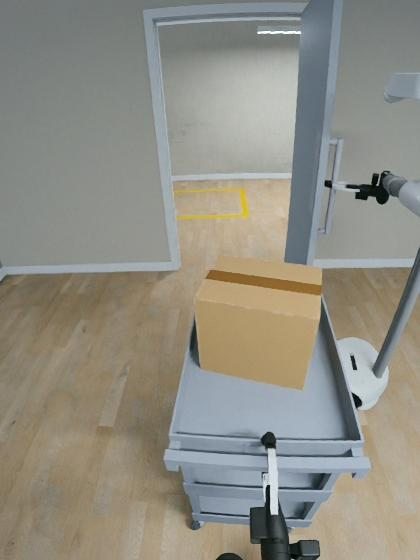

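Scene clock: 1326.50 s.
move: r1 moving
r1.base_odometry: x=-3.626 y=-1.181 heading=+0.845
r1.turned_by_wheels: +0.090
r1.turned_by_imu: +0.090
r1.base_tilt: forward=-1.6 right=+1.3
r1.lidar_m: 0.38 0.43 2.33 2.29 2.47 3.34 3.27 3.17 2.49 2.43 2.62 0.38
r1.base_status: rotate_rad moving
r1.joint_positions: lift_m=+0.665 arm_m=+0.000 wrist_yaw_rad=-0.010 wrist_pitch_rad=+0.012 wrist_roll_rad=+1.569 gripper_m=-0.028
r1.joint_status: not commanded
r1.measured_speeds: translate_m=+0.000 strafe_m=+0.001 rotate_rad=+0.156 lift_m=+0.000 arm_m=+0.000 wrist_yaw_rad=+0.000 wrist_pitch_rad=+0.000 wrist_roll_rad=+0.000
r1.motor_effort: lift_m=+17(17) arm_m=+1(4) wheel_0=-8(12) wheel_1=-3(8) wheel_2=-9(11)
r1.servo_current: wrist_yaw_rad=65(65) wrist_pitch_rad=72(72) wrist_roll_rad=52(72) gripper_m=117(143)
r1.hand_pose: x=+0.4584 y=-0.0902 z=+0.8399 quat_wxyz=(+0.708, +0.706, +0.001, -0.008) (m; r1's base frame)
r1.wrist_depth_mm: - - 123 180 182 1756 - / - 1281 126 185 186 - - / - 382 129 189 190 - - / - 402 - 194 195 - - / - 424 424 198 199 - - / - 449 176 202 203 165 - / - 168 - 206 208 167 -
r2.base_odometry: x=-3.882 y=+0.093 heading=-2.122
r2.turned_by_wheels: +0.000
r2.turned_by_imu: +0.000
r2.base_tilt: forward=-0.6 right=+0.1
r2.lidar_m: 0.73 0.38 1.93 0.59 0.39 0.56 - 2.41 1.80 1.73 1.82 1.36
r2.base_status: not commanded
r2.joint_positions: lift_m=+0.920 arm_m=+0.000 wrist_yaw_rad=+1.050 wrist_pitch_rad=+0.001 wrist_roll_rad=+0.000 gripper_m=-0.026
r2.joint_status: not commanded
r2.measured_speeds: all 0
r2.motor_effort: lift_m=+20(21) arm_m=-4(5) wheel_0=-4(4) wheel_1=-9(9) wheel_2=+10(10)
r2.servo_current: wrist_yaw_rad=208(208) wrist_pitch_rad=46(46) wrist_roll_rad=46(59) gripper_m=104(117)
r2.contact_limits: strafe_m 0.8
r2.hand_pose: x=+0.3902 y=+0.2067 z=+1.0977 quat_wxyz=(+0.865, +0.000, +0.000, +0.501) (m; r2's base frame)
r2.wrist_depth_mm: - - 223 164 273 301 330 / - - 223 166 274 303 340 / - - 224 165 276 304 340 / - - 225 165 278 307 343 / - - 226 166 278 307 345 / - - 218 167 177 310 347 / - - 223 - 285 296 351
pictures: none
No camera images: "cameras" was empty.

Scene clock: 1326.93 s.
earlier move: r1 done
r1.base_odometry: x=-3.626 y=-1.181 heading=+0.854
r1.turned_by_wheels: +0.009
r1.turned_by_imu: +0.009
r1.base_tilt: forward=-1.6 right=+1.2
r1.lidar_m: 0.38 0.45 2.33 2.29 2.47 3.30 3.28 3.18 2.47 2.43 1.39 0.36
r1.base_status: done
r1.joint_positions: lift_m=+0.665 arm_m=+0.000 wrist_yaw_rad=-0.005 wrist_pitch_rad=+0.012 wrist_roll_rad=+1.569 gripper_m=-0.028
r1.joint_status: not commanded
r1.measured_speeds: all 0
r1.motor_effort: lift_m=+17(17) arm_m=+4(4) wheel_0=-4(12) wheel_1=-1(8) wheel_2=-2(11)
r1.servo_current: wrist_yaw_rad=46(78) wrist_pitch_rad=59(72) wrist_roll_rad=52(72) gripper_m=137(143)
r1.hand_pose: x=+0.4588 y=-0.0888 z=+0.8399 quat_wxyz=(+0.708, +0.706, +0.002, -0.006) (m; r1's base frame)
r1.wrist_depth_mm: - - 120 178 180 1576 - / - 455 124 182 183 - - / - 379 128 187 189 - - / - 402 - 193 195 - - / - 427 433 198 200 - - / - 455 176 204 204 162 - / - 167 - 208 211 166 -
r2.base_odometry: x=-3.882 y=+0.093 heading=-2.122
r2.turned_by_wheels: +0.000
r2.turned_by_imu: +0.000
r2.base_tilt: forward=-0.6 right=+0.0
r2.lidar_m: 0.72 0.37 1.94 0.59 0.39 0.56 - 2.40 1.78 1.73 1.80 1.36
r2.base_status: not commanded
r2.joint_positions: lift_m=+0.920 arm_m=+0.000 wrist_yaw_rad=+1.050 wrist_pitch_rad=+0.001 wrist_roll_rad=+0.000 gripper_m=-0.026
r2.joint_status: not commanded
r2.measured_speeds: all 0
r2.on_its_own: wrist_yaw_rad is at rest, and its servo_current (208 mA) is outside its rest range (0 to 104 mA)
r2.motor_effort: lift_m=+20(21) arm_m=-4(5) wheel_0=-4(4) wheel_1=-9(9) wheel_2=+10(10)
r2.servo_current: wrist_yaw_rad=208(208) wrist_pitch_rad=33(46) wrist_roll_rad=52(59) gripper_m=117(117)
r2.contact_limits: strafe_m 0.8
r2.hand_pose: x=+0.3902 y=+0.2067 z=+1.0977 quat_wxyz=(+0.865, +0.000, +0.000, +0.501) (m; r2's base frame)
r2.wrist_depth_mm: - - 223 164 273 301 334 / - - 223 166 274 304 340 / - - 224 165 276 304 342 / - - 225 166 277 306 343 / - - 227 166 279 307 347 / - - 218 167 178 310 347 / - - 222 - 286 296 349
wait: 0.43 of 6 s (r1 has come to rest)
pictures: r1_head_camera, r2_head_left_camera
Images, in order (width x height): r1_head_camera 420x560, r2_head_left_camera 420x672.

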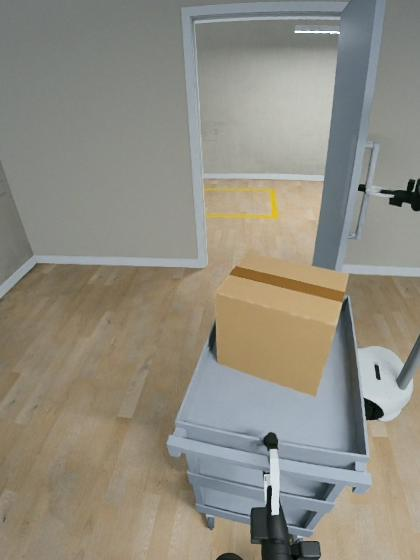

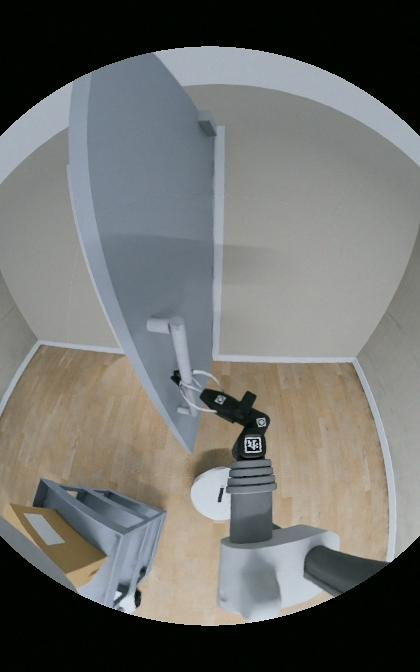

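Call:
move(blocking=false, r1={"base": {"strafe_m": -0.12}, "pace": "slow"}, cameras=[])

Call:
wait(seconds=6, cameras=["r1_head_camera"])

Scene clock: 1336.57 s.
move: r1 moving
r1.base_odometry: x=-3.615 y=-1.190 heading=+0.854
r1.turned_by_wheels: +0.000
r1.turned_by_imu: +0.000
r1.base_tilt: forward=-1.6 right=+1.3
r1.lidar_m: 0.39 0.44 2.34 2.31 2.49 3.31 3.26 3.13 2.46 2.43 2.62 0.38
r1.base_status: strafe_m moving
r1.joint_positions: lift_m=+0.665 arm_m=+0.000 wrist_yaw_rad=-0.003 wrist_pitch_rad=+0.012 wrist_roll_rad=+1.569 gripper_m=-0.028
r1.joint_status: not commanded
r1.measured_speeds: translate_m=-0.001 strafe_m=-0.056 rotate_rad=+0.002 lift_m=+0.000 arm_m=+0.000 wrist_yaw_rad=+0.000 wrist_pitch_rad=+0.000 wrist_roll_rad=+0.000
r1.motor_effort: lift_m=+17(17) arm_m=+4(4) wheel_0=+9(10) wheel_1=-6(6) wheel_2=+0(1)
r1.servo_current: wrist_yaw_rad=52(59) wrist_pitch_rad=65(78) wrist_roll_rad=46(59) gripper_m=124(130)
r1.hand_pose: x=+0.4590 y=-0.0882 z=+0.8399 quat_wxyz=(+0.708, +0.706, +0.003, -0.005) (m; r1's base frame)
r1.wrist_depth_mm: - - 116 173 174 1618 - / - 410 119 178 179 - - / 384 375 122 182 184 - - / - 402 394 190 191 - - / - 430 - 195 198 - - / - 459 177 203 203 168 - / - 167 175 208 210 163 -
r2.base_odometry: x=-3.882 y=+0.093 heading=-2.122
r2.turned_by_wheels: +0.000
r2.turned_by_imu: +0.000
r2.base_tilt: forward=-0.6 right=+0.0
r2.lidar_m: 0.71 0.38 1.92 0.58 0.38 0.58 - 2.37 1.81 1.71 1.82 1.37
r2.base_status: not commanded
r2.joint_positions: lift_m=+0.920 arm_m=+0.000 wrist_yaw_rad=+1.050 wrist_pitch_rad=+0.001 wrist_roll_rad=+0.000 gripper_m=-0.026
r2.joint_status: not commanded
r2.measured_speeds: all 0
r2.motor_effort: lift_m=+20(21) arm_m=-4(5) wheel_0=-3(4) wheel_1=-9(9) wheel_2=+10(10)
r2.servo_current: wrist_yaw_rad=202(208) wrist_pitch_rad=39(46) wrist_roll_rad=46(59) gripper_m=111(117)
r2.contact_limits: strafe_m 0.8
r2.hand_pose: x=+0.3902 y=+0.2067 z=+1.0977 quat_wxyz=(+0.865, +0.000, +0.000, +0.501) (m; r2's base frame)
r2.wrist_depth_mm: - - 223 164 272 303 332 / - - 223 166 274 304 340 / - - 223 165 277 303 342 / - - 225 165 276 306 342 / - - 226 166 278 306 345 / - - 218 167 178 307 347 / - - 222 - 285 296 349
pictures: none
No camera images: "cameras" was empty.

Scene clock: 1338.83 s.
earlier move: r1 done
r1.base_odometry: x=-3.535 y=-1.260 heading=+0.854
r1.turned_by_wheels: -0.001
r1.turned_by_imu: -0.001
r1.base_tilt: forward=-1.6 right=+1.3
r1.lidar_m: 0.39 0.43 2.44 2.41 2.60 3.32 3.28 3.02 2.37 2.31 2.48 0.42
r1.base_status: done
r1.joint_positions: lift_m=+0.665 arm_m=+0.000 wrist_yaw_rad=+0.000 wrist_pitch_rad=-0.004 wrist_roll_rad=+1.569 gripper_m=-0.029
r1.joint_status: not commanded
r1.measured_speeds: all 0
r1.motor_effort: lift_m=+16(17) arm_m=-4(5) wheel_0=+0(15) wheel_1=+0(6) wheel_2=-1(3)
r1.servo_current: wrist_yaw_rad=39(65) wrist_pitch_rad=46(78) wrist_roll_rad=52(72) gripper_m=78(130)
r1.hand_pose: x=+0.4593 y=-0.0874 z=+0.8446 quat_wxyz=(+0.708, +0.706, -0.002, +0.002) (m; r1's base frame)
r1.wrist_depth_mm: - - 1229 223 222 1808 960 / - - - 224 224 1808 - / - 492 424 226 226 - - / - 439 433 227 227 - - / - 455 449 228 227 - - / - 484 183 189 180 - - / - 148 492 147 231 - -
r2.base_odometry: x=-3.882 y=+0.093 heading=-2.122
r2.turned_by_wheels: +0.000
r2.turned_by_imu: +0.000
r2.base_tilt: forward=-0.6 right=+0.0
r2.lidar_m: 0.70 0.38 1.93 0.42 0.35 0.48 - 2.41 1.77 1.72 1.82 1.34
r2.base_status: not commanded
r2.joint_positions: lift_m=+0.920 arm_m=+0.000 wrist_yaw_rad=+1.050 wrist_pitch_rad=+0.001 wrist_roll_rad=+0.000 gripper_m=-0.026
r2.joint_status: not commanded
r2.measured_speeds: all 0
r2.on_its_own: wrist_yaw_rad is at rest, and its servo_current (202 mA) is outside its rest range (0 to 104 mA)
r2.motor_effort: lift_m=+20(21) arm_m=-4(5) wheel_0=-4(4) wheel_1=-9(9) wheel_2=+10(10)
r2.servo_current: wrist_yaw_rad=202(221) wrist_pitch_rad=39(46) wrist_roll_rad=46(59) gripper_m=111(117)
r2.contact_limits: strafe_m 0.8
r2.hand_pose: x=+0.3902 y=+0.2067 z=+1.0977 quat_wxyz=(+0.865, +0.000, +0.000, +0.501) (m; r2's base frame)
r2.wrist_depth_mm: - - 221 164 272 303 332 / - - 224 166 273 304 340 / - - 224 165 274 304 342 / - - 226 166 278 306 340 / - - 226 166 279 307 345 / - - 219 167 178 310 347 / - - 222 - 285 296 347
wait: 2.27 of 6 s (r1 has come to rest)
pictures: r1_head_camera
Images, in order (width x height): r1_head_camera 420x560.

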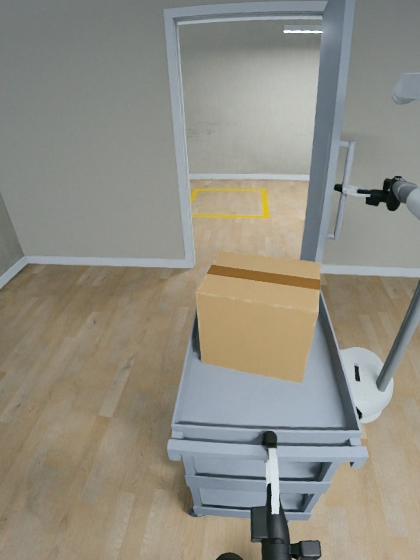

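Call:
move(blocking=false, r1={"joints": {"gripper_m": 0.11}}, cameras=[])

Call:
wait(seconds=4, cameras=[])

Call:
move(blocking=false, r1={"base": {"translate_m": 0.04}, "pace": "slow"}, cameras=[])

Call:
wait(seconds=4, cameras=["r1_head_camera","r2_head_left_camera"])

Scene clock: 1348.20 s.
move: r1 moving
r1.base_odometry: x=-3.535 y=-1.260 heading=+0.853
r1.turned_by_wheels: +0.000
r1.turned_by_imu: +0.000
r1.base_tilt: forward=-1.6 right=+1.2
r1.lidar_m: 0.40 0.44 2.45 2.40 2.58 3.32 3.29 2.99 2.38 2.32 2.49 0.43
r1.base_status: not commanded
r1.joint_positions: lift_m=+0.665 arm_m=+0.000 wrist_yaw_rad=-0.001 wrist_pitch_rad=-0.005 wrist_roll_rad=+1.569 gripper_m=-0.004
r1.joint_status: gripper_m moving
r1.measured_speeds: translate_m=+0.000 strafe_m=+0.000 rotate_rad=-0.001 lift_m=+0.000 arm_m=+0.000 wrist_yaw_rad=+0.000 wrist_pitch_rad=-0.002 wrist_roll_rad=+0.000
r1.motor_effort: lift_m=+16(17) arm_m=+2(4) wheel_0=+0(1) wheel_1=+0(1) wheel_2=-2(2)
r1.servo_current: wrist_yaw_rad=46(59) wrist_pitch_rad=46(52) wrist_roll_rad=46(65) gripper_m=46(85)
r1.hand_pose: x=+0.4592 y=-0.0877 z=+0.8449 quat_wxyz=(+0.708, +0.706, -0.002, +0.002) (m; r1's base frame)
r1.wrist_depth_mm: - - - 226 225 1808 931 / - - - 227 227 1808 - / - 512 427 229 228 - - / - 442 439 229 229 - - / - 459 452 230 231 - - / - 484 187 190 230 - - / - 157 492 147 179 597 -
r2.base_odometry: x=-3.882 y=+0.093 heading=-2.122
r2.turned_by_wheels: +0.000
r2.turned_by_imu: +0.000
r2.base_tilt: forward=-0.6 right=+0.1
r2.lidar_m: 0.73 0.38 1.93 0.38 0.34 0.49 - 2.41 1.81 1.72 1.81 1.37
r2.base_status: not commanded
r2.joint_positions: lift_m=+0.920 arm_m=+0.000 wrist_yaw_rad=+1.050 wrist_pitch_rad=+0.001 wrist_roll_rad=+0.000 gripper_m=-0.026
r2.joint_status: not commanded
r2.measured_speeds: all 0
r2.motor_effort: lift_m=+20(21) arm_m=-4(5) wheel_0=-3(4) wheel_1=-9(9) wheel_2=+10(10)
r2.servo_current: wrist_yaw_rad=195(208) wrist_pitch_rad=39(46) wrist_roll_rad=52(52) gripper_m=111(111)
r2.contact_limits: strafe_m 0.8
r2.hand_pose: x=+0.3902 y=+0.2067 z=+1.0977 quat_wxyz=(+0.865, +0.000, +0.000, +0.501) (m; r2's base frame)
r2.wrist_depth_mm: - - 222 164 273 300 332 / - - 223 166 273 303 340 / - - 224 165 276 304 342 / - - 224 166 277 304 342 / - - 226 166 278 307 345 / - - 218 167 178 309 347 / - - 222 - 285 297 351
pictures: none
No camera images: "cameras" was empty.

Scene clock: 1349.80 s.
earlier move: r1 done
r1.base_odometry: x=-3.535 y=-1.260 heading=+0.853
r1.turned_by_wheels: +0.000
r1.turned_by_imu: +0.000
r1.base_tilt: forward=-1.6 right=+1.3
r1.lidar_m: 0.39 0.42 2.46 2.40 2.60 3.33 3.28 3.02 2.35 2.30 2.48 0.43
r1.base_status: not commanded
r1.joint_positions: lift_m=+0.665 arm_m=+0.000 wrist_yaw_rad=-0.001 wrist_pitch_rad=-0.005 wrist_roll_rad=+1.569 gripper_m=+0.110
r1.joint_status: all done
r1.measured_speeds: all 0
r1.motor_effort: lift_m=+16(17) arm_m=+4(4) wheel_0=+0(1) wheel_1=+0(1) wheel_2=-3(3)
r1.servo_current: wrist_yaw_rad=72(72) wrist_pitch_rad=46(52) wrist_roll_rad=59(65) gripper_m=46(98)
r1.hand_pose: x=+0.4592 y=-0.0877 z=+0.8449 quat_wxyz=(+0.708, +0.706, -0.002, +0.002) (m; r1's base frame)
r1.wrist_depth_mm: - - 1182 228 229 1756 960 / - - - 230 229 1756 - / - 504 433 231 231 - - / - 439 442 231 232 - - / - 469 459 233 233 - - / - 492 190 186 234 - - / - - 496 165 170 634 -
r2.base_odometry: x=-3.882 y=+0.093 heading=-2.122
r2.turned_by_wheels: +0.000
r2.turned_by_imu: +0.000
r2.base_tilt: forward=-0.6 right=+0.0
r2.lidar_m: 0.72 0.39 1.92 0.37 0.35 0.48 - 2.43 1.75 1.73 1.82 1.33
r2.base_status: not commanded
r2.joint_positions: lift_m=+0.920 arm_m=+0.000 wrist_yaw_rad=+1.050 wrist_pitch_rad=+0.001 wrist_roll_rad=+0.000 gripper_m=-0.026
r2.joint_status: not commanded
r2.measured_speeds: all 0
r2.on_its_own: wrist_yaw_rad is at rest, and its servo_current (202 mA) is outside its rest range (0 to 104 mA)
r2.motor_effort: lift_m=+20(21) arm_m=-4(5) wheel_0=-4(4) wheel_1=-9(9) wheel_2=+10(10)
r2.servo_current: wrist_yaw_rad=202(215) wrist_pitch_rad=39(46) wrist_roll_rad=39(59) gripper_m=111(117)
r2.contact_limits: strafe_m 0.8
r2.hand_pose: x=+0.3902 y=+0.2067 z=+1.0977 quat_wxyz=(+0.865, +0.000, +0.000, +0.501) (m; r2's base frame)
r2.wrist_depth_mm: - - 224 164 273 300 332 / - - 222 165 273 303 340 / - - 224 164 274 304 340 / - - 225 165 278 306 345 / - - 226 166 278 309 345 / - - 219 167 177 310 347 / - - 222 - 286 296 351
wait: 1.60 of 4 s (r1 has come to rest)
pictures: none
No camera images: "cameras" was empty.

Scene clock: 1350.30 s.
move: r1 moving
r1.base_odometry: x=-3.527 y=-1.250 heading=+0.853
r1.turned_by_wheels: +0.000
r1.turned_by_imu: +0.000
r1.base_tilt: forward=-1.6 right=+1.3
r1.lidar_m: 0.39 0.41 2.47 2.42 2.61 3.35 3.31 3.01 2.35 2.32 2.51 0.43
r1.base_status: translate_m moving
r1.joint_positions: lift_m=+0.665 arm_m=+0.000 wrist_yaw_rad=-0.003 wrist_pitch_rad=-0.004 wrist_roll_rad=+1.569 gripper_m=+0.110
r1.joint_status: not commanded
r1.measured_speeds: translate_m=+0.048 strafe_m=+0.000 rotate_rad=-0.001 lift_m=+0.000 arm_m=+0.000 wrist_yaw_rad=-0.008 wrist_pitch_rad=+0.000 wrist_roll_rad=+0.000
r1.motor_effort: lift_m=+16(17) arm_m=+4(4) wheel_0=+4(7) wheel_1=+6(6) wheel_2=-12(12)
r1.servo_current: wrist_yaw_rad=52(72) wrist_pitch_rad=46(52) wrist_roll_rad=52(78) gripper_m=39(46)
r1.hand_pose: x=+0.4590 y=-0.0883 z=+0.8445 quat_wxyz=(+0.708, +0.706, -0.002, +0.000) (m; r1's base frame)
r1.wrist_depth_mm: - - 1160 226 225 1756 946 / - - - 226 228 1756 - / - 492 427 229 229 - - / - 439 442 230 229 - - / - 455 455 231 230 - - / - 477 191 190 185 - - / - 496 488 157 233 634 -
r2.base_odometry: x=-3.882 y=+0.093 heading=-2.122
r2.turned_by_wheels: +0.000
r2.turned_by_imu: +0.000
r2.base_tilt: forward=-0.6 right=+0.1
r2.lidar_m: 0.70 0.38 1.93 0.38 0.35 0.48 - 2.42 1.77 1.72 1.82 1.37
r2.base_status: not commanded
r2.joint_positions: lift_m=+0.920 arm_m=+0.000 wrist_yaw_rad=+1.050 wrist_pitch_rad=+0.001 wrist_roll_rad=+0.000 gripper_m=-0.026
r2.joint_status: not commanded
r2.measured_speeds: all 0
r2.motor_effort: lift_m=+20(21) arm_m=-4(5) wheel_0=-3(4) wheel_1=-9(9) wheel_2=+10(10)
r2.servo_current: wrist_yaw_rad=202(202) wrist_pitch_rad=39(46) wrist_roll_rad=46(59) gripper_m=104(117)
r2.contact_limits: strafe_m 0.8
r2.hand_pose: x=+0.3902 y=+0.2067 z=+1.0977 quat_wxyz=(+0.865, +0.000, +0.000, +0.501) (m; r2's base frame)
r2.wrist_depth_mm: - - 222 164 273 301 330 / - - 223 165 273 304 340 / - - 224 165 276 303 342 / - - 225 165 277 306 342 / - - 226 166 277 306 345 / - - 217 167 178 310 347 / - - 222 - 286 294 349
pictures: none
No camera images: "cameras" was empty.

Scene clock: 1351.33 s.
earlier move: r1 done
r1.base_odometry: x=-3.509 y=-1.230 heading=+0.854
r1.turned_by_wheels: +0.000
r1.turned_by_imu: +0.000
r1.base_tilt: forward=-1.6 right=+1.3
r1.lidar_m: 0.42 2.64 2.41 2.38 2.60 3.38 3.34 2.99 2.36 2.33 2.49 0.45
r1.base_status: done
r1.joint_positions: lift_m=+0.665 arm_m=+0.000 wrist_yaw_rad=-0.003 wrist_pitch_rad=+0.000 wrist_roll_rad=+1.569 gripper_m=+0.110
r1.joint_status: not commanded
r1.measured_speeds: all 0
r1.motor_effort: lift_m=+17(17) arm_m=+4(4) wheel_0=+2(7) wheel_1=+2(6) wheel_2=-3(13)
r1.servo_current: wrist_yaw_rad=52(72) wrist_pitch_rad=39(52) wrist_roll_rad=72(78) gripper_m=39(52)
r1.hand_pose: x=+0.4590 y=-0.0882 z=+0.8433 quat_wxyz=(+0.708, +0.706, -0.001, -0.001) (m; r1's base frame)
r1.wrist_depth_mm: - - - 242 244 1808 - / - - 1229 246 246 - - / - 449 442 248 247 - - / - 466 466 248 251 - - / - 488 480 252 253 - - / - 504 191 252 198 - - / - - - 142 256 1808 -
r2.base_odometry: x=-3.882 y=+0.093 heading=-2.122
r2.turned_by_wheels: +0.000
r2.turned_by_imu: +0.000
r2.base_tilt: forward=-0.6 right=+0.1
r2.lidar_m: 0.73 0.37 1.95 0.31 0.31 0.47 - 2.40 1.79 1.73 1.80 1.34
r2.base_status: not commanded
r2.joint_positions: lift_m=+0.920 arm_m=+0.000 wrist_yaw_rad=+1.050 wrist_pitch_rad=+0.001 wrist_roll_rad=+0.000 gripper_m=-0.026
r2.joint_status: not commanded
r2.measured_speeds: all 0
r2.on_its_own: wrist_yaw_rad is at rest, and its servo_current (195 mA) is outside its rest range (0 to 104 mA)
r2.motor_effort: lift_m=+20(21) arm_m=-5(5) wheel_0=-3(4) wheel_1=-9(9) wheel_2=+10(10)
r2.servo_current: wrist_yaw_rad=195(208) wrist_pitch_rad=46(46) wrist_roll_rad=59(65) gripper_m=104(117)
r2.contact_limits: strafe_m 0.8
r2.hand_pose: x=+0.3902 y=+0.2067 z=+1.0977 quat_wxyz=(+0.865, +0.000, +0.000, +0.501) (m; r2's base frame)
r2.wrist_depth_mm: - - 223 164 274 301 330 / - - 224 166 274 303 340 / - - 224 165 276 306 342 / - - 225 165 278 306 342 / - - 226 166 277 306 345 / - - 218 167 178 309 347 / - - 222 - 286 296 351
wait: 1.03 of 4 s (r1 has come to rest)
pictures: r1_head_camera, r2_head_left_camera
Images, in order (width x height): r1_head_camera 420x560, r2_head_left_camera 420x672.

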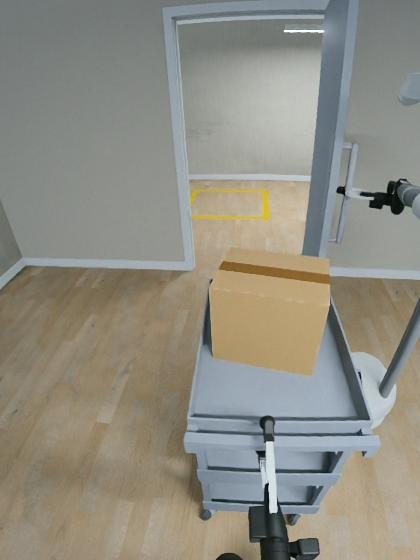

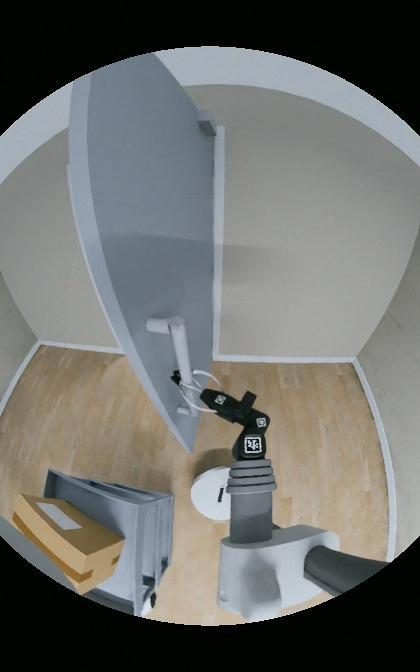

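Call:
move(blocking=false, r1={"base": {"strafe_m": -0.045}, "pace": "slow"}, cameras=[])

Call:
wait(seconds=4, cameras=["r1_head_camera", "r1_wrist_camera"])

Scene clock: 1373.17 s.
move: r1 moving
r1.base_odometry: x=-3.498 y=-1.239 heading=+0.854
r1.turned_by_wheels: +0.000
r1.turned_by_imu: +0.000
r1.base_tilt: forward=-1.6 right=+1.3
r1.lidar_m: 0.41 2.66 2.47 2.42 2.61 3.37 3.30 2.99 2.36 2.31 2.47 0.44
r1.base_status: strafe_m moving
r1.joint_positions: lift_m=+0.665 arm_m=+0.000 wrist_yaw_rad=-0.003 wrist_pitch_rad=+0.000 wrist_roll_rad=+1.569 gripper_m=+0.110
r1.joint_status: not commanded
r1.measured_speeds: translate_m=+0.001 strafe_m=-0.056 rotate_rad=-0.004 lift_m=+0.000 arm_m=+0.000 wrist_yaw_rad=+0.000 wrist_pitch_rad=+0.000 wrist_roll_rad=+0.000
r1.motor_effort: lift_m=+16(17) arm_m=+4(4) wheel_0=+6(8) wheel_1=-6(6) wheel_2=-1(2)
r1.servo_current: wrist_yaw_rad=59(65) wrist_pitch_rad=39(46) wrist_roll_rad=46(65) gripper_m=46(46)
r1.hand_pose: x=+0.4590 y=-0.0882 z=+0.8433 quat_wxyz=(+0.708, +0.706, -0.001, -0.001) (m; r1's base frame)
r1.wrist_depth_mm: - - - 242 244 1756 - / - - - 243 245 - - / - 445 445 246 248 - - / - 462 459 248 248 - - / - 480 473 250 253 - - / - 496 191 251 197 - - / - - - 142 255 1756 -
r2.base_odometry: x=-3.882 y=+0.093 heading=-2.122
r2.turned_by_wheels: +0.000
r2.turned_by_imu: +0.000
r2.base_tilt: forward=-0.6 right=+0.0
r2.lidar_m: 0.74 0.38 1.94 0.31 0.32 0.43 - 2.42 1.78 1.72 1.78 1.36
r2.base_status: not commanded
r2.joint_positions: lift_m=+0.920 arm_m=+0.000 wrist_yaw_rad=+1.050 wrist_pitch_rad=+0.001 wrist_roll_rad=+0.000 gripper_m=-0.026
r2.joint_status: not commanded
r2.measured_speeds: all 0
r2.motor_effort: lift_m=+20(21) arm_m=-4(5) wheel_0=-4(4) wheel_1=-9(9) wheel_2=+10(10)
r2.servo_current: wrist_yaw_rad=208(208) wrist_pitch_rad=39(46) wrist_roll_rad=46(52) gripper_m=111(111)
r2.contact_limits: strafe_m 0.8
r2.hand_pose: x=+0.3902 y=+0.2067 z=+1.0977 quat_wxyz=(+0.865, +0.000, +0.000, +0.501) (m; r2's base frame)
r2.wrist_depth_mm: - - 223 165 273 301 332 / - - 222 165 274 304 340 / - - 224 164 274 306 342 / - - 226 166 277 306 343 / - - 225 166 278 309 345 / - - 218 167 178 310 347 / - - 222 - 285 294 351
pictures: none
No camera images: "cameras" was empty.

Scene clock: 1374.20 s.
earlier move: r1 done
r1.base_odometry: x=-3.475 y=-1.259 heading=+0.854
r1.turned_by_wheels: +0.000
r1.turned_by_imu: +0.000
r1.base_tilt: forward=-1.6 right=+1.3
r1.lidar_m: 0.40 0.45 2.47 2.45 2.63 3.36 3.32 2.97 2.33 2.27 2.46 0.46
r1.base_status: done
r1.joint_positions: lift_m=+0.665 arm_m=+0.000 wrist_yaw_rad=-0.003 wrist_pitch_rad=+0.000 wrist_roll_rad=+1.569 gripper_m=+0.110
r1.joint_status: not commanded
r1.measured_speeds: all 0
r1.motor_effort: lift_m=+17(17) arm_m=+4(4) wheel_0=+3(8) wheel_1=-2(8) wheel_2=+0(2)
r1.servo_current: wrist_yaw_rad=52(65) wrist_pitch_rad=46(46) wrist_roll_rad=46(65) gripper_m=39(46)
r1.hand_pose: x=+0.4590 y=-0.0882 z=+0.8433 quat_wxyz=(+0.708, +0.706, -0.001, -0.001) (m; r1's base frame)
r1.wrist_depth_mm: - - - 241 242 1661 917 / - - - 242 244 1808 - / - 492 469 244 246 - - / - 452 449 245 246 - - / - 473 469 249 248 - - / - 488 190 250 198 - - / - 521 517 142 253 1756 -
r2.base_odometry: x=-3.882 y=+0.093 heading=-2.122
r2.turned_by_wheels: +0.000
r2.turned_by_imu: +0.000
r2.base_tilt: forward=-0.6 right=+0.0
r2.lidar_m: 0.69 0.38 1.96 0.30 0.32 0.47 - 2.38 1.80 1.72 1.81 1.36
r2.base_status: not commanded
r2.joint_positions: lift_m=+0.920 arm_m=+0.000 wrist_yaw_rad=+1.050 wrist_pitch_rad=+0.001 wrist_roll_rad=+0.000 gripper_m=-0.026
r2.joint_status: not commanded
r2.measured_speeds: all 0
r2.on_its_own: wrist_yaw_rad is at rest, and its servo_current (195 mA) is outside its rest range (0 to 104 mA)
r2.motor_effort: lift_m=+20(21) arm_m=-5(5) wheel_0=-4(4) wheel_1=-9(9) wheel_2=+10(10)
r2.servo_current: wrist_yaw_rad=195(215) wrist_pitch_rad=39(46) wrist_roll_rad=46(59) gripper_m=111(111)
r2.contact_limits: strafe_m 0.8
r2.hand_pose: x=+0.3902 y=+0.2067 z=+1.0977 quat_wxyz=(+0.865, +0.000, +0.000, +0.501) (m; r2's base frame)
r2.wrist_depth_mm: - - 222 164 273 303 332 / - - 223 166 273 304 342 / - - 224 165 276 304 342 / - - 224 165 276 306 342 / - - 226 166 277 307 345 / - - 218 167 177 312 349 / - - 221 - 286 296 351
wait: 1.03 of 4 s (r1 has come to rest)
pictures: r1_head_camera, r1_wrist_camera
Images, in order (width x height): r1_head_camera 420x560, r1_wrist_camera 616x392.

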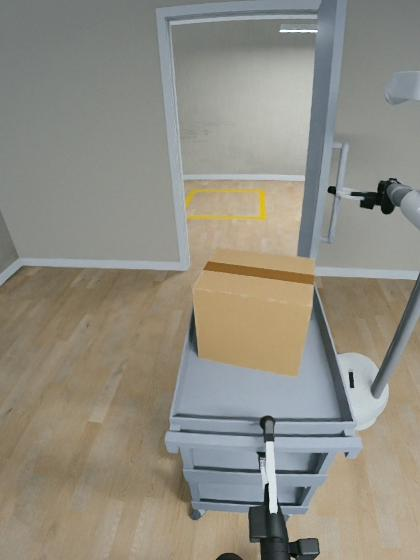

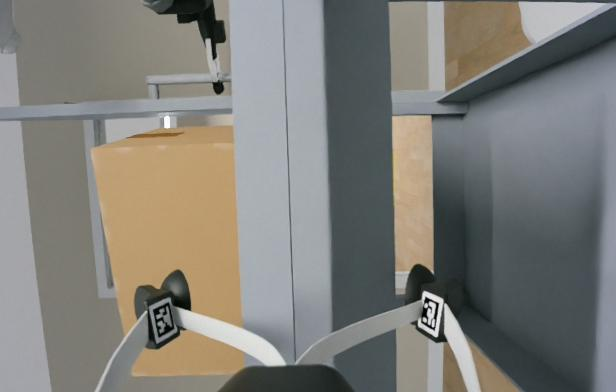

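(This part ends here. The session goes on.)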